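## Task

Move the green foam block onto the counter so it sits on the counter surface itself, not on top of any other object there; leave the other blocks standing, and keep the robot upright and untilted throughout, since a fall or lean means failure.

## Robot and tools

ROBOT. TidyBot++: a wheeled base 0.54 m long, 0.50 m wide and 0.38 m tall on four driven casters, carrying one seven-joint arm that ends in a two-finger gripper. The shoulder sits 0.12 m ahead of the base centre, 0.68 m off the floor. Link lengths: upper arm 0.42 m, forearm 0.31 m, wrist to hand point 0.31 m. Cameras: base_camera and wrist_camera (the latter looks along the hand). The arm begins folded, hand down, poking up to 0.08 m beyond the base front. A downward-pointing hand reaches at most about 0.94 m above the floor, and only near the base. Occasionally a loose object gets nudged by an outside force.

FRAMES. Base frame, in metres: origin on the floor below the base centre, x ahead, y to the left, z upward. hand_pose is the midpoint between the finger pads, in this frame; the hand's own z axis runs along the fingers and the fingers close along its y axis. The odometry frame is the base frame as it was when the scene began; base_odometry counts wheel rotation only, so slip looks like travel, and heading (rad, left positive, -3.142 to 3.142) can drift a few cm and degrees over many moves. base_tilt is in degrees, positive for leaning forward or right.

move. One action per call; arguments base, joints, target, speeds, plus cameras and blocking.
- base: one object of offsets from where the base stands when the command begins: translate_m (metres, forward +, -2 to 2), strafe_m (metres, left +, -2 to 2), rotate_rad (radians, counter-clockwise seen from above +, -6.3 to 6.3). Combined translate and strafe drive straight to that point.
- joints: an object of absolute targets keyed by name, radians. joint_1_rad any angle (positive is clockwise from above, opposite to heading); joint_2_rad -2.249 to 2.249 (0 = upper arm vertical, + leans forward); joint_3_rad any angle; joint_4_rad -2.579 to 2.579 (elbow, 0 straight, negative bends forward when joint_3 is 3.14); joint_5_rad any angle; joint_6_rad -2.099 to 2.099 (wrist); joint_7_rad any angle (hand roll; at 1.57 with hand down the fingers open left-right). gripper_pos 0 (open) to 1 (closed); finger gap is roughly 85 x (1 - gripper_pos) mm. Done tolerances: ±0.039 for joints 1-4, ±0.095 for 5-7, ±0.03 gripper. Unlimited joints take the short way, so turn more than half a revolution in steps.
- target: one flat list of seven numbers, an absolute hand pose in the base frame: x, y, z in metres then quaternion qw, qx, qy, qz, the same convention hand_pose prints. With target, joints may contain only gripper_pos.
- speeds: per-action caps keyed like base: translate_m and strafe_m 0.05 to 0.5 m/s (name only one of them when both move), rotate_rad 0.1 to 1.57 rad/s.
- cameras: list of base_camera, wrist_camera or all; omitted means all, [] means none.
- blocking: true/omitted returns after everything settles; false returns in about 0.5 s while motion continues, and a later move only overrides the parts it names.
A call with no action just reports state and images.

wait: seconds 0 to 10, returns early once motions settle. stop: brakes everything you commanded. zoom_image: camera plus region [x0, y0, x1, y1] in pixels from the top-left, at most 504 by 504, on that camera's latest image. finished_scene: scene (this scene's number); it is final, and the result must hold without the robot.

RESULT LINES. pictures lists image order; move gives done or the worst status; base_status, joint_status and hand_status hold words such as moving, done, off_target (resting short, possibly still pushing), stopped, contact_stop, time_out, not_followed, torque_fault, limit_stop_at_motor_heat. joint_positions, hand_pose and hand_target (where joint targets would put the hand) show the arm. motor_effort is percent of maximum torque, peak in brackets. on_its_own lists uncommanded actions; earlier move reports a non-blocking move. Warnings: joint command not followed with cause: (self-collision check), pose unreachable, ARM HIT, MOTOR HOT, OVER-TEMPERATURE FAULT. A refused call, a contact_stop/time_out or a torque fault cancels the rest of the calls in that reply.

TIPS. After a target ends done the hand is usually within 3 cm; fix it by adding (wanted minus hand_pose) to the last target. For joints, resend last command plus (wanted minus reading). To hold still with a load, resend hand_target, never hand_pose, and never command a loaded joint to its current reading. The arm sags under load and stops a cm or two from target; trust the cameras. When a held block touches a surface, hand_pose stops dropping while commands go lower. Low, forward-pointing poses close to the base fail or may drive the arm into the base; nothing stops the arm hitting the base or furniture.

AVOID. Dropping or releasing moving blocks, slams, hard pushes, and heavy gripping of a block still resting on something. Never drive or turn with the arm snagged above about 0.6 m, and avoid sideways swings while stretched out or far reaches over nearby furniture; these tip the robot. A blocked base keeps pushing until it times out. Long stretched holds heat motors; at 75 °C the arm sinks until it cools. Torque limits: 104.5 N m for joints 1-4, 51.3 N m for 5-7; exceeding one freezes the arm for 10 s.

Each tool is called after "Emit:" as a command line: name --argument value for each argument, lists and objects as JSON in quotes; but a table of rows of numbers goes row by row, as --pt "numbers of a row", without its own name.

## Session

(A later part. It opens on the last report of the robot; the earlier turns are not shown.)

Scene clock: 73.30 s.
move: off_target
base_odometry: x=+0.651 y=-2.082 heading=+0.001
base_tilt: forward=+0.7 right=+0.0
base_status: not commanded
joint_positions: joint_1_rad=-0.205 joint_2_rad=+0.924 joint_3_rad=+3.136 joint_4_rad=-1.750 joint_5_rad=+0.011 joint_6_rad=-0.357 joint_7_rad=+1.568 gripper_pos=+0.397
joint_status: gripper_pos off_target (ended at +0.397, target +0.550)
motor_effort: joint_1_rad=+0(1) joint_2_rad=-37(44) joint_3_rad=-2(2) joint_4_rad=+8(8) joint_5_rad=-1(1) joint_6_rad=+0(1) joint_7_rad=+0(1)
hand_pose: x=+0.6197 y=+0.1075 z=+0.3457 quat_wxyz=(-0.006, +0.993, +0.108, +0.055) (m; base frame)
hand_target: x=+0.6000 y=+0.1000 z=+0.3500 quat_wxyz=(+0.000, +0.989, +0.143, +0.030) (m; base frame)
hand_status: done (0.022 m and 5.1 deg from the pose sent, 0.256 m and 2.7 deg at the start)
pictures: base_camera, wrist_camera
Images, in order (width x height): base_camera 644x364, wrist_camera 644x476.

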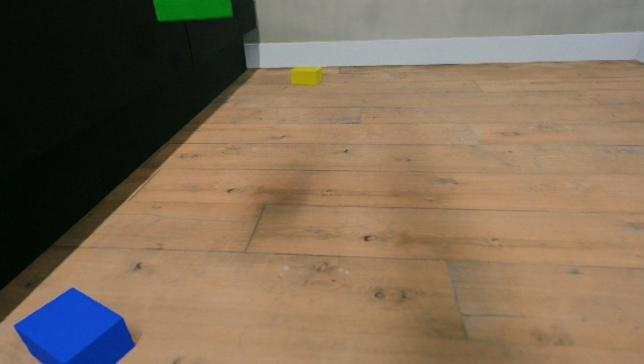

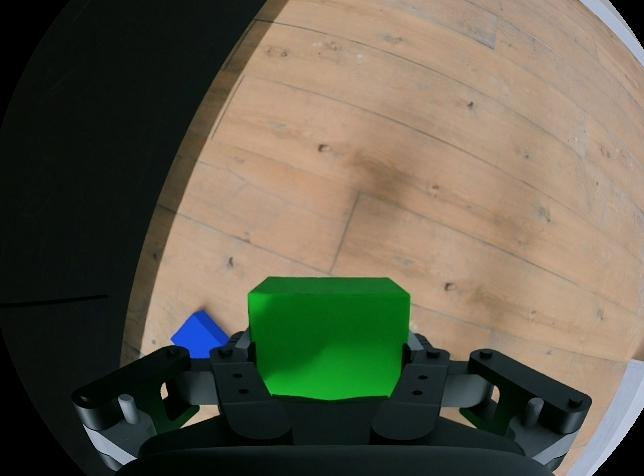

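Emit:
move --base '{"translate_m": 0.0, "strafe_m": -0.2}' --target '[0.5, 0.0, 0.9, 0, 0.866, 0, 0.5]'

Emit:
move --base '{"rotate_rad": 1.57}'

Scene clock: 80.60 s.
move: done
base_odometry: x=+0.651 y=-2.282 heading=+0.001
base_tilt: forward=+0.6 right=+0.1
base_status: done
joint_positions: joint_1_rad=-0.021 joint_2_rad=-0.495 joint_3_rad=+3.133 joint_4_rad=-2.038 joint_5_rad=+0.012 joint_6_rad=-0.495 joint_7_rad=+1.569 gripper_pos=+0.397
joint_status: not commanded
motor_effort: joint_1_rad=+0(3) joint_2_rad=-4(39) joint_3_rad=+0(3) joint_4_rad=+20(21) joint_5_rad=+0(1) joint_6_rad=+7(7) joint_7_rad=+0(1)
hand_pose: x=+0.5110 y=+0.0118 z=+0.9207 quat_wxyz=(-0.001, +0.851, +0.015, +0.524) (m; base frame)
hand_target: x=+0.5000 y=+0.0000 z=+0.9000 quat_wxyz=(+0.000, +0.866, +0.000, +0.500) (m; base frame)
hand_status: done (0.026 m and 3.7 deg from the pose sent, 0.577 m and 54.9 deg at the start)
pictures: base_camera, wrist_camera
Images, in order (width x height): base_camera 644x364, wrist_camera 644x476.

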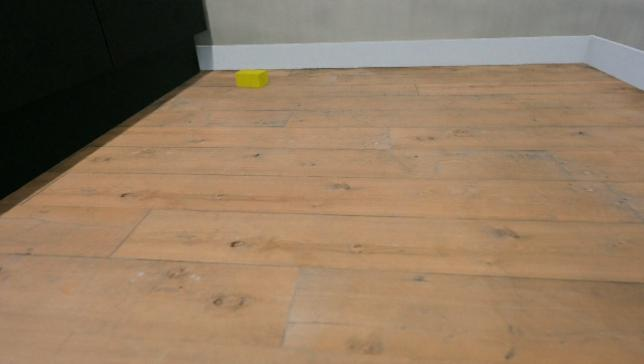

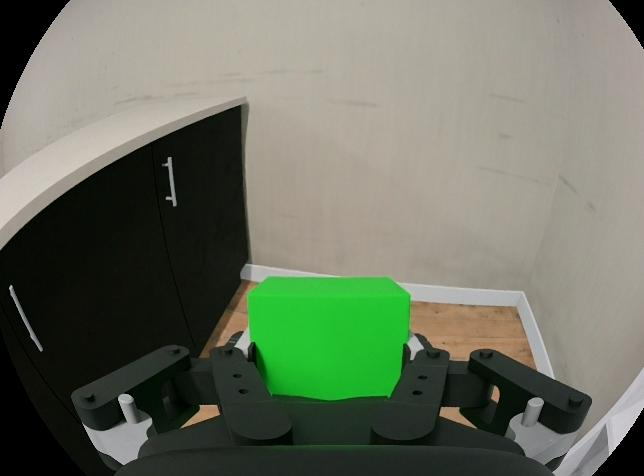

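Scene clock: 82.93 s.
move: done
base_odometry: x=+0.651 y=-2.282 heading=+1.570
base_tilt: forward=+0.8 right=+0.1
base_status: done
joint_positions: joint_1_rad=-0.016 joint_2_rad=-0.495 joint_3_rad=+3.139 joint_4_rad=-2.038 joint_5_rad=+0.012 joint_6_rad=-0.496 joint_7_rad=+1.569 gripper_pos=+0.397
joint_status: not commanded
motor_effort: joint_1_rad=+0(1) joint_2_rad=-4(5) joint_3_rad=+0(2) joint_4_rad=+21(21) joint_5_rad=+0(1) joint_6_rad=+7(7) joint_7_rad=+0(1)
hand_pose: x=+0.5110 y=+0.0069 z=+0.9203 quat_wxyz=(+0.000, +0.852, +0.010, +0.524) (m; base frame)
hand_target: x=+0.5000 y=+0.0000 z=+0.9000 quat_wxyz=(+0.000, +0.866, +0.000, +0.500) (m; base frame)
hand_status: not commanded
pictures: base_camera, wrist_camera
Images, in order (width x height): base_camera 644x364, wrist_camera 644x476.

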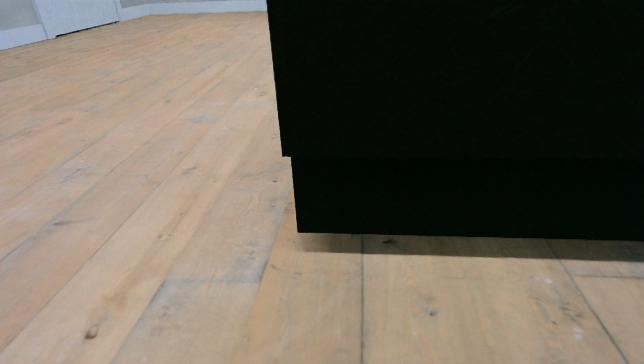

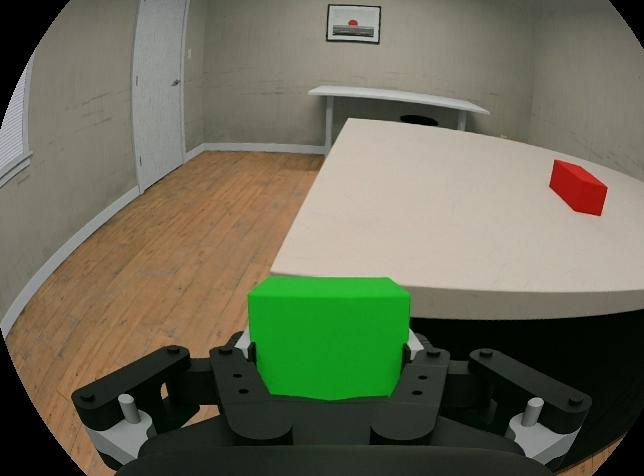

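Emit:
move --target '[0.45, 0.0, 1.02, 0, 0.866, 0, 0.5]' --cameras '["wrist_camera"]'

Scene clock: 87.30 s.
move: done
base_odometry: x=+0.651 y=-2.282 heading=+1.570
base_tilt: forward=+0.6 right=+0.0
base_status: not commanded
joint_positions: joint_1_rad=-0.016 joint_2_rad=-0.546 joint_3_rad=+3.139 joint_4_rad=-1.696 joint_5_rad=+0.012 joint_6_rad=-0.925 joint_7_rad=+1.569 gripper_pos=+0.397
joint_status: not commanded
motor_effort: joint_1_rad=+0(1) joint_2_rad=-1(4) joint_3_rad=+1(1) joint_4_rad=+20(22) joint_5_rad=+0(0) joint_6_rad=+7(7) joint_7_rad=+0(1)
hand_pose: x=+0.4600 y=+0.0049 z=+1.0194 quat_wxyz=(+0.001, +0.861, +0.008, +0.508) (m; base frame)
hand_target: x=+0.4500 y=+0.0000 z=+1.0200 quat_wxyz=(+0.000, +0.866, +0.000, +0.500) (m; base frame)
hand_status: done (0.011 m and 1.4 deg from the pose sent, 0.117 m and 3.4 deg at the start)
pictures: wrist_camera
Images, in order (width x height): wrist_camera 644x476.

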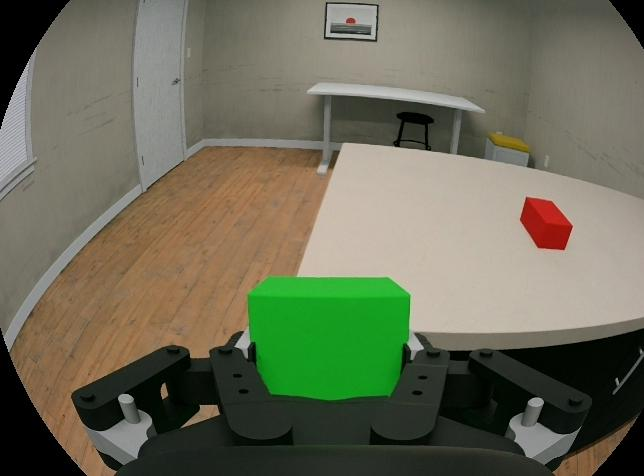

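Emit:
move --base '{"strafe_m": -0.12}' --cameras '["wrist_camera"]'

Emit:
move --target '[0.67, 0.0, 1.07, 0, 0.766, 0, 0.643]' --cameras '["wrist_camera"]'

Scene clock: 97.23 s.
move: done
base_odometry: x=+0.771 y=-2.282 heading=+1.571
base_tilt: forward=+0.7 right=+0.0
base_status: done
joint_positions: joint_1_rad=-0.015 joint_2_rad=-0.546 joint_3_rad=+3.145 joint_4_rad=-1.696 joint_5_rad=+0.012 joint_6_rad=-0.928 joint_7_rad=+1.569 gripper_pos=+0.397
joint_status: not commanded
motor_effort: joint_1_rad=+0(0) joint_2_rad=-1(1) joint_3_rad=+0(3) joint_4_rad=+19(20) joint_5_rad=+0(1) joint_6_rad=+7(7) joint_7_rad=+0(1)
hand_pose: x=+0.4598 y=+0.0023 z=+1.0188 quat_wxyz=(+0.001, +0.862, +0.005, +0.507) (m; base frame)
hand_target: x=+0.4500 y=+0.0000 z=+1.0200 quat_wxyz=(+0.000, +0.866, +0.000, +0.500) (m; base frame)
hand_status: not commanded
pictures: wrist_camera
Images, in order (width x height): wrist_camera 644x476.

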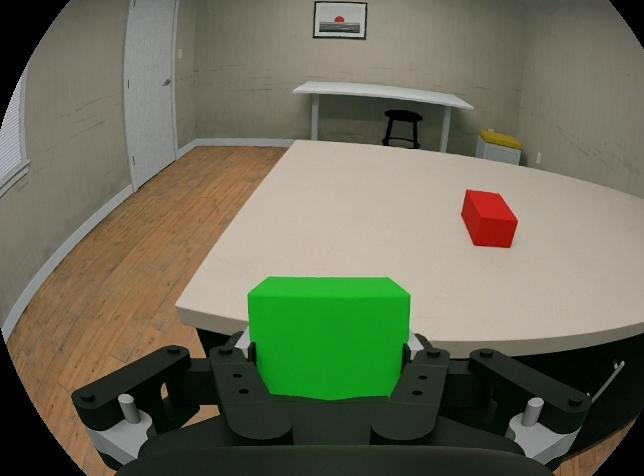

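Scene clock: 99.17 s.
move: done
base_odometry: x=+0.771 y=-2.282 heading=+1.571
base_tilt: forward=+0.7 right=+0.0
base_status: not commanded
joint_positions: joint_1_rad=-0.015 joint_2_rad=-0.161 joint_3_rad=+3.145 joint_4_rad=-1.671 joint_5_rad=+0.012 joint_6_rad=-0.323 joint_7_rad=+1.569 gripper_pos=+0.397
joint_status: not commanded
motor_effort: joint_1_rad=+0(0) joint_2_rad=-16(18) joint_3_rad=+0(1) joint_4_rad=+21(22) joint_5_rad=+0(1) joint_6_rad=+7(8) joint_7_rad=+0(1)
hand_pose: x=+0.6660 y=+0.0068 z=+1.0360 quat_wxyz=(+0.000, +0.793, +0.007, +0.609) (m; base frame)
hand_target: x=+0.6700 y=+0.0000 z=+1.0700 quat_wxyz=(+0.000, +0.766, +0.000, +0.643) (m; base frame)
hand_status: done (0.035 m and 5.1 deg from the pose sent, 0.216 m and 19.1 deg at the start)
pictures: wrist_camera
Images, in order (width x height): wrist_camera 644x476.

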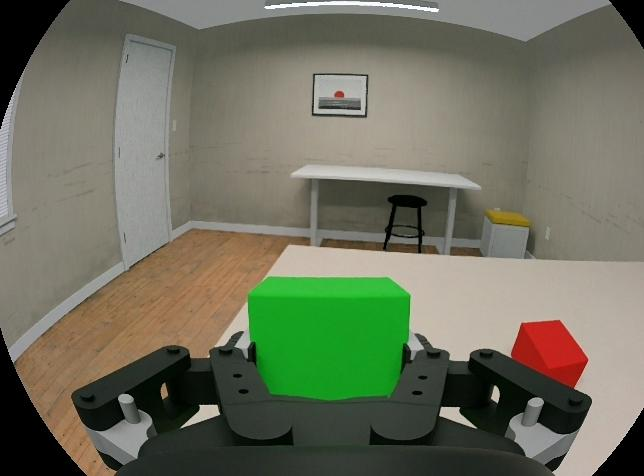

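Emit:
move --target '[0.695, -0.005, 1.01, 0, 0.7489, 0, 0.6626]'

Scene clock: 107.60 s.
move: done
base_odometry: x=+0.771 y=-2.282 heading=+1.571
base_tilt: forward=+0.7 right=+0.0
base_status: not commanded
joint_positions: joint_1_rad=-0.119 joint_2_rad=-0.108 joint_3_rad=+3.265 joint_4_rad=-1.832 joint_5_rad=+0.012 joint_6_rad=-0.017 joint_7_rad=+1.569 gripper_pos=+0.397
joint_status: not commanded
motor_effort: joint_1_rad=+0(1) joint_2_rad=-17(19) joint_3_rad=-1(1) joint_4_rad=+21(23) joint_5_rad=+0(1) joint_6_rad=+7(8) joint_7_rad=+0(1)
hand_pose: x=+0.6928 y=-0.0052 z=+0.9990 quat_wxyz=(-0.001, +0.765, -0.002, +0.644) (m; base frame)
hand_target: x=+0.6950 y=-0.0050 z=+1.0100 quat_wxyz=(+0.000, +0.749, +0.000, +0.663) (m; base frame)
hand_status: done (0.011 m and 2.8 deg from the pose sent, 0.041 m and 8.0 deg at the start)
pictures: base_camera, wrist_camera
Images, in order (width x height): base_camera 644x364, wrist_camera 644x476.

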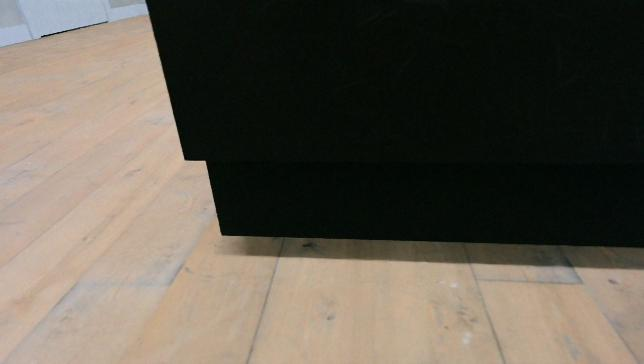

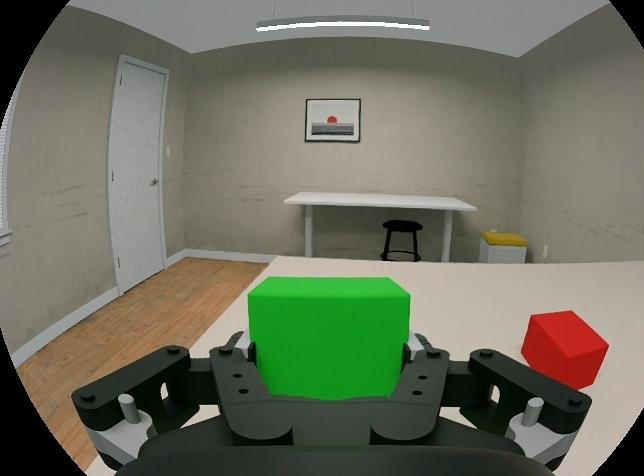

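Emit:
move --target '[0.695, -0.005, 0.975, 0, 0.7489, 0, 0.6626]' --cameras '["wrist_camera"]'

Emit:
move --target '[0.695, -0.005, 0.96, 0, 0.7489, 0, 0.6626]' --cameras '["wrist_camera"]'

Scene clock: 109.47 s.
move: done
base_odometry: x=+0.771 y=-2.282 heading=+1.571
base_tilt: forward=+0.7 right=+0.1
base_status: not commanded
joint_positions: joint_1_rad=-0.081 joint_2_rad=-0.091 joint_3_rad=+3.239 joint_4_rad=-1.926 joint_5_rad=+0.045 joint_6_rad=+0.102 joint_7_rad=+1.532 gripper_pos=+0.397
joint_status: not commanded
motor_effort: joint_1_rad=+0(0) joint_2_rad=-18(19) joint_3_rad=+0(1) joint_4_rad=+21(22) joint_5_rad=+0(1) joint_6_rad=+8(8) joint_7_rad=-1(1)
hand_pose: x=+0.6926 y=-0.0092 z=+0.9679 quat_wxyz=(+0.002, +0.762, -0.005, +0.647) (m; base frame)
hand_target: x=+0.6950 y=-0.0050 z=+0.9750 quat_wxyz=(+0.000, +0.749, +0.000, +0.663) (m; base frame)
hand_status: done (0.009 m and 2.5 deg from the pose sent, 0.024 m and 2.8 deg at the start)
pictures: wrist_camera
Images, in order (width x height): wrist_camera 644x476.

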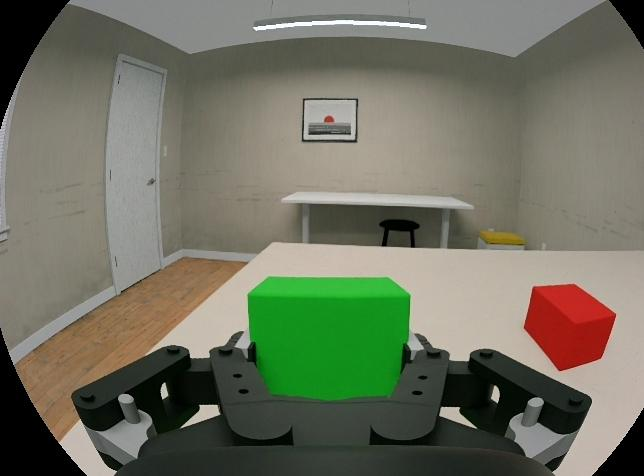

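Scene clock: 110.17 s.
move: done
base_odometry: x=+0.771 y=-2.282 heading=+1.571
base_tilt: forward=+0.7 right=+0.1
base_status: not commanded
joint_positions: joint_1_rad=-0.056 joint_2_rad=-0.086 joint_3_rad=+3.218 joint_4_rad=-1.960 joint_5_rad=+0.045 joint_6_rad=+0.162 joint_7_rad=+1.532 gripper_pos=+0.397
joint_status: not commanded
motor_effort: joint_1_rad=+0(0) joint_2_rad=-18(18) joint_3_rad=-1(1) joint_4_rad=+20(21) joint_5_rad=+0(1) joint_6_rad=+8(8) joint_7_rad=+0(1)
hand_pose: x=+0.6918 y=-0.0095 z=+0.9634 quat_wxyz=(+0.003, +0.755, -0.005, +0.655) (m; base frame)
hand_target: x=+0.6950 y=-0.0050 z=+0.9600 quat_wxyz=(+0.000, +0.749, +0.000, +0.663) (m; base frame)
hand_status: done (0.006 m and 1.3 deg from the pose sent, 0.009 m and 2.5 deg at the start)
pictures: wrist_camera
Images, in order (width x height): wrist_camera 644x476.

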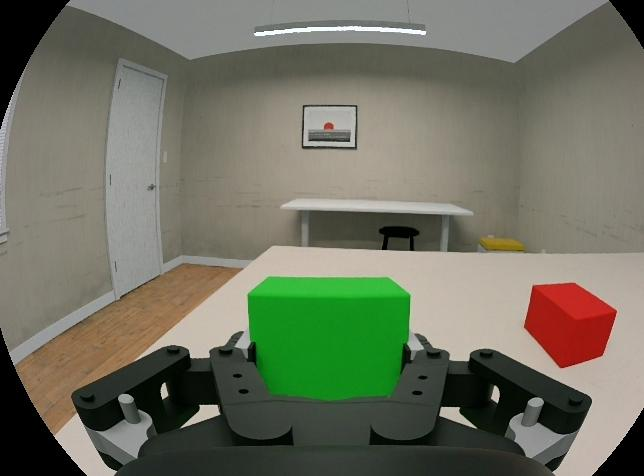

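Emit:
move --target '[0.695, -0.005, 0.948, 0, 0.7489, 0, 0.6626]' --cameras '["wrist_camera"]'

Emit:
move --target '[0.695, -0.005, 0.936, 0, 0.7489, 0, 0.6626]' --cameras '["wrist_camera"]'

Scene clock: 112.17 s.
move: done
base_odometry: x=+0.771 y=-2.282 heading=+1.571
base_tilt: forward=+0.7 right=+0.0
base_status: not commanded
joint_positions: joint_1_rad=-0.044 joint_2_rad=-0.084 joint_3_rad=+3.207 joint_4_rad=-1.985 joint_5_rad=+0.045 joint_6_rad=+0.211 joint_7_rad=+1.532 gripper_pos=+0.397
joint_status: not commanded
motor_effort: joint_1_rad=+0(0) joint_2_rad=-16(17) joint_3_rad=-1(1) joint_4_rad=+18(20) joint_5_rad=+0(1) joint_6_rad=+6(7) joint_7_rad=+0(1)
hand_pose: x=+0.6908 y=-0.0094 z=+0.9626 quat_wxyz=(+0.003, +0.748, -0.005, +0.664) (m; base frame)
hand_target: x=+0.6950 y=-0.0050 z=+0.9480 quat_wxyz=(+0.000, +0.749, +0.000, +0.663) (m; base frame)
hand_status: done (0.016 m and 0.7 deg from the pose sent, 0.016 m and 1.3 deg at the start)
pictures: wrist_camera
Images, in order (width x height): wrist_camera 644x476.

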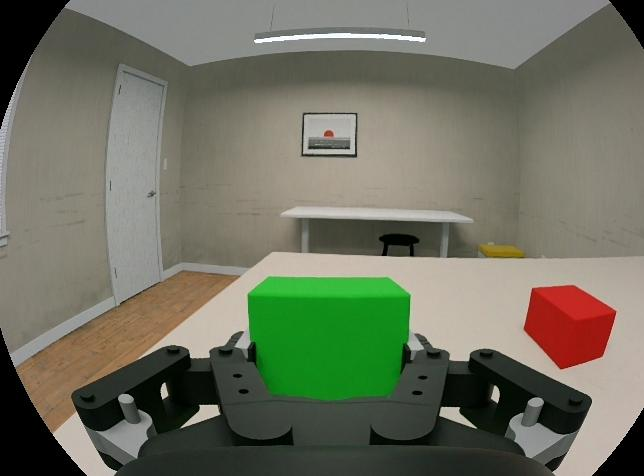

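Scene clock: 112.83 s.
move: done
base_odometry: x=+0.771 y=-2.282 heading=+1.571
base_tilt: forward=+0.7 right=+0.1
base_status: not commanded
joint_positions: joint_1_rad=-0.033 joint_2_rad=-0.080 joint_3_rad=+3.198 joint_4_rad=-2.008 joint_5_rad=+0.045 joint_6_rad=+0.262 joint_7_rad=+1.532 gripper_pos=+0.397
joint_status: not commanded
motor_effort: joint_1_rad=+0(0) joint_2_rad=-14(16) joint_3_rad=+0(1) joint_4_rad=+18(19) joint_5_rad=+0(1) joint_6_rad=+5(6) joint_7_rad=+0(1)
hand_pose: x=+0.6902 y=-0.0094 z=+0.9618 quat_wxyz=(+0.003, +0.740, -0.004, +0.673) (m; base frame)
hand_target: x=+0.6950 y=-0.0050 z=+0.9360 quat_wxyz=(+0.000, +0.749, +0.000, +0.663) (m; base frame)
hand_status: done (0.027 m and 1.7 deg from the pose sent, 0.027 m and 0.7 deg at the start)
pictures: wrist_camera
Images, in order (width x height): wrist_camera 644x476.

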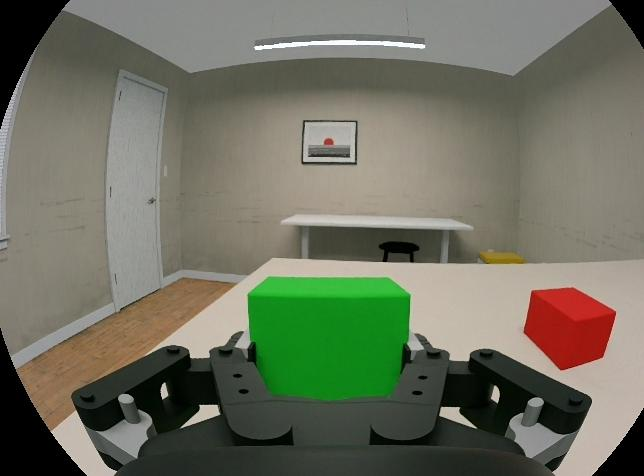

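Emit:
move --target '[0.695, -0.005, 0.955, 0, 0.7489, 0, 0.6626]' --cameras '[]'

Emit:
move --joints '{"gripper_pos": 0.3}' --cameras '["wrist_camera"]'

Emit:
move --joints '{"gripper_pos": 0.0}' --cameras '["wrist_camera"]'

Scene clock: 114.70 s.
move: done
base_odometry: x=+0.771 y=-2.282 heading=+1.571
base_tilt: forward=+0.7 right=+0.0
base_status: not commanded
joint_positions: joint_1_rad=-0.034 joint_2_rad=-0.080 joint_3_rad=+3.198 joint_4_rad=-1.997 joint_5_rad=+0.047 joint_6_rad=+0.243 joint_7_rad=+1.530 gripper_pos=+0.397
joint_status: not commanded
motor_effort: joint_1_rad=+0(0) joint_2_rad=-16(17) joint_3_rad=-1(1) joint_4_rad=+19(20) joint_5_rad=+0(1) joint_6_rad=+7(7) joint_7_rad=+0(1)
hand_pose: x=+0.6912 y=-0.0094 z=+0.9625 quat_wxyz=(+0.003, +0.743, -0.004, +0.670) (m; base frame)
hand_target: x=+0.6950 y=-0.0050 z=+0.9550 quat_wxyz=(+0.000, +0.749, +0.000, +0.663) (m; base frame)
hand_status: done (0.009 m and 1.2 deg from the pose sent, 0.009 m and 1.7 deg at the start)
pictures: none
No camera images: "cameras" was empty.

Scene clock: 115.37 s.
move: done
base_odometry: x=+0.771 y=-2.282 heading=+1.571
base_tilt: forward=+0.7 right=+0.0
base_status: not commanded
joint_positions: joint_1_rad=-0.034 joint_2_rad=-0.079 joint_3_rad=+3.198 joint_4_rad=-1.997 joint_5_rad=+0.047 joint_6_rad=+0.243 joint_7_rad=+1.530 gripper_pos=+0.300
joint_status: all done
motor_effort: joint_1_rad=+0(0) joint_2_rad=-17(18) joint_3_rad=-1(1) joint_4_rad=+20(21) joint_5_rad=+0(1) joint_6_rad=+8(8) joint_7_rad=+0(1)
hand_pose: x=+0.6917 y=-0.0094 z=+0.9615 quat_wxyz=(+0.003, +0.743, -0.004, +0.669) (m; base frame)
hand_target: x=+0.6950 y=-0.0050 z=+0.9550 quat_wxyz=(+0.000, +0.749, +0.000, +0.663) (m; base frame)
hand_status: not commanded
pictures: wrist_camera
Images, in order (width x height): wrist_camera 644x476.

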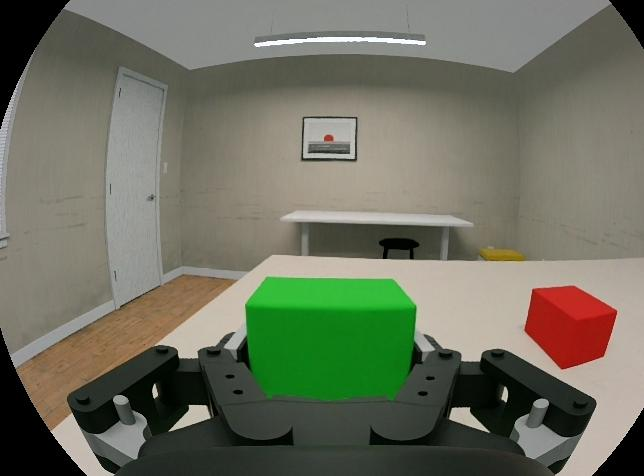

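Scene clock: 116.07 s.
move: done
base_odometry: x=+0.771 y=-2.282 heading=+1.571
base_tilt: forward=+0.7 right=+0.1
base_status: not commanded
joint_positions: joint_1_rad=-0.034 joint_2_rad=-0.079 joint_3_rad=+3.198 joint_4_rad=-1.997 joint_5_rad=+0.047 joint_6_rad=+0.243 joint_7_rad=+1.530 gripper_pos=+0.000
joint_status: all done
motor_effort: joint_1_rad=+0(0) joint_2_rad=-17(18) joint_3_rad=-1(2) joint_4_rad=+19(21) joint_5_rad=+0(0) joint_6_rad=+8(8) joint_7_rad=-1(1)
hand_pose: x=+0.6917 y=-0.0094 z=+0.9615 quat_wxyz=(+0.003, +0.743, -0.004, +0.669) (m; base frame)
hand_target: x=+0.6950 y=-0.0050 z=+0.9550 quat_wxyz=(+0.000, +0.749, +0.000, +0.663) (m; base frame)
hand_status: not commanded
pictures: wrist_camera
Images, in order (width x height): wrist_camera 644x476.

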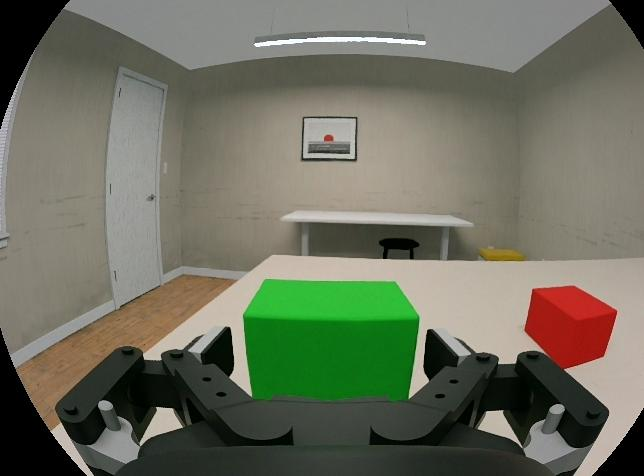

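Back straight away with the base.

Emit:
move --base '{"translate_m": -0.25}' --speeds '{"translate_m": 0.15}'

Scene clock: 121.17 s.
move: time_out
base_odometry: x=+0.772 y=-2.429 heading=+1.568
base_tilt: forward=+0.8 right=+0.1
base_status: translate_m time_out (by the wheels' count: -0.147 of -0.250)
joint_positions: joint_1_rad=-0.036 joint_2_rad=-0.071 joint_3_rad=+3.196 joint_4_rad=-1.997 joint_5_rad=+0.047 joint_6_rad=+0.242 joint_7_rad=+1.530 gripper_pos=+0.000
joint_status: not commanded
motor_effort: joint_1_rad=+0(6) joint_2_rad=-18(31) joint_3_rad=-1(7) joint_4_rad=+20(23) joint_5_rad=+0(1) joint_6_rad=+8(8) joint_7_rad=-1(1)
hand_pose: x=+0.6938 y=-0.0066 z=+0.9568 quat_wxyz=(+0.002, +0.746, -0.002, +0.666) (m; base frame)
hand_target: x=+0.6950 y=-0.0050 z=+0.9550 quat_wxyz=(+0.000, +0.749, +0.000, +0.663) (m; base frame)
hand_status: not commanded
pictures: base_camera, wrist_camera
Images, in order (width x height): base_camera 644x364, wrist_camera 644x476.

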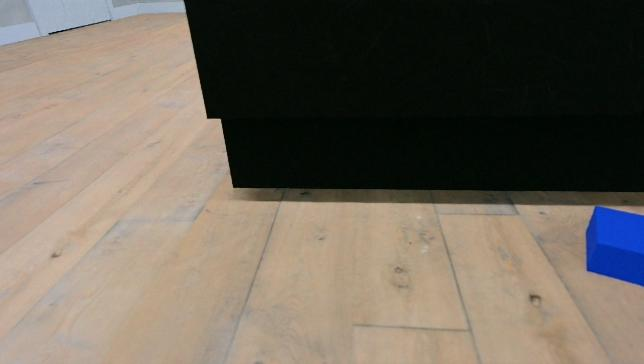

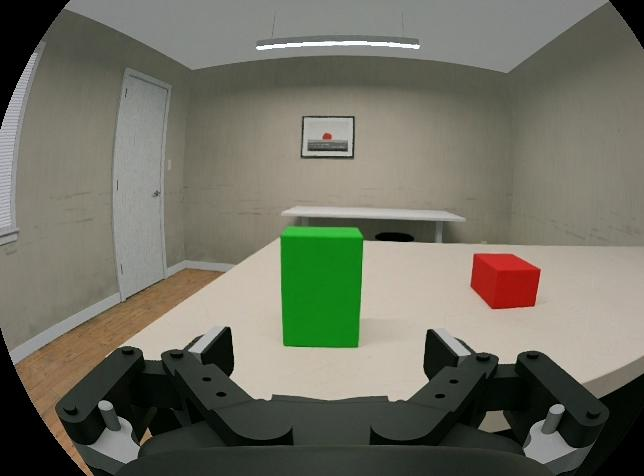

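Emit:
move --base '{"translate_m": 0.03}' --cameras '["wrist_camera"]'

Emit:
finished_scene --scene 1

Scene clock: 122.70 s.
move: done
base_odometry: x=+0.772 y=-2.399 heading=+1.568
base_tilt: forward=+0.7 right=+0.1
base_status: done
joint_positions: joint_1_rad=-0.036 joint_2_rad=-0.062 joint_3_rad=+3.196 joint_4_rad=-1.997 joint_5_rad=+0.047 joint_6_rad=+0.242 joint_7_rad=+1.530 gripper_pos=+0.000
joint_status: not commanded
motor_effort: joint_1_rad=+0(0) joint_2_rad=-18(21) joint_3_rad=+0(1) joint_4_rad=+19(21) joint_5_rad=+0(1) joint_6_rad=+7(8) joint_7_rad=-1(1)
hand_pose: x=+0.6962 y=-0.0065 z=+0.9516 quat_wxyz=(+0.002, +0.749, -0.002, +0.662) (m; base frame)
hand_target: x=+0.6950 y=-0.0050 z=+0.9550 quat_wxyz=(+0.000, +0.749, +0.000, +0.663) (m; base frame)
hand_status: not commanded
pictures: wrist_camera
Images, in order (width x height): wrist_camera 644x476.

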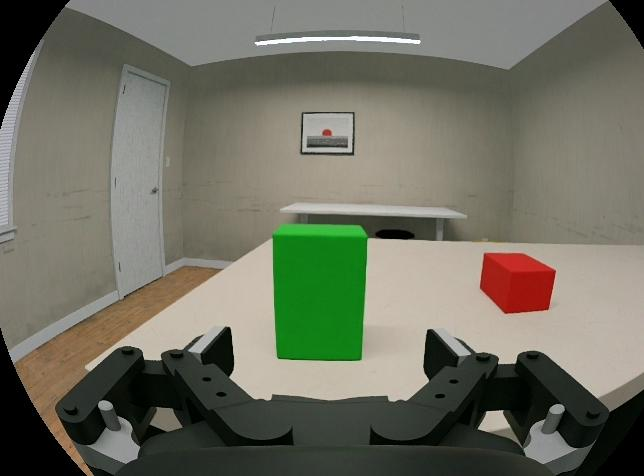

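The scene is finished: the task was done.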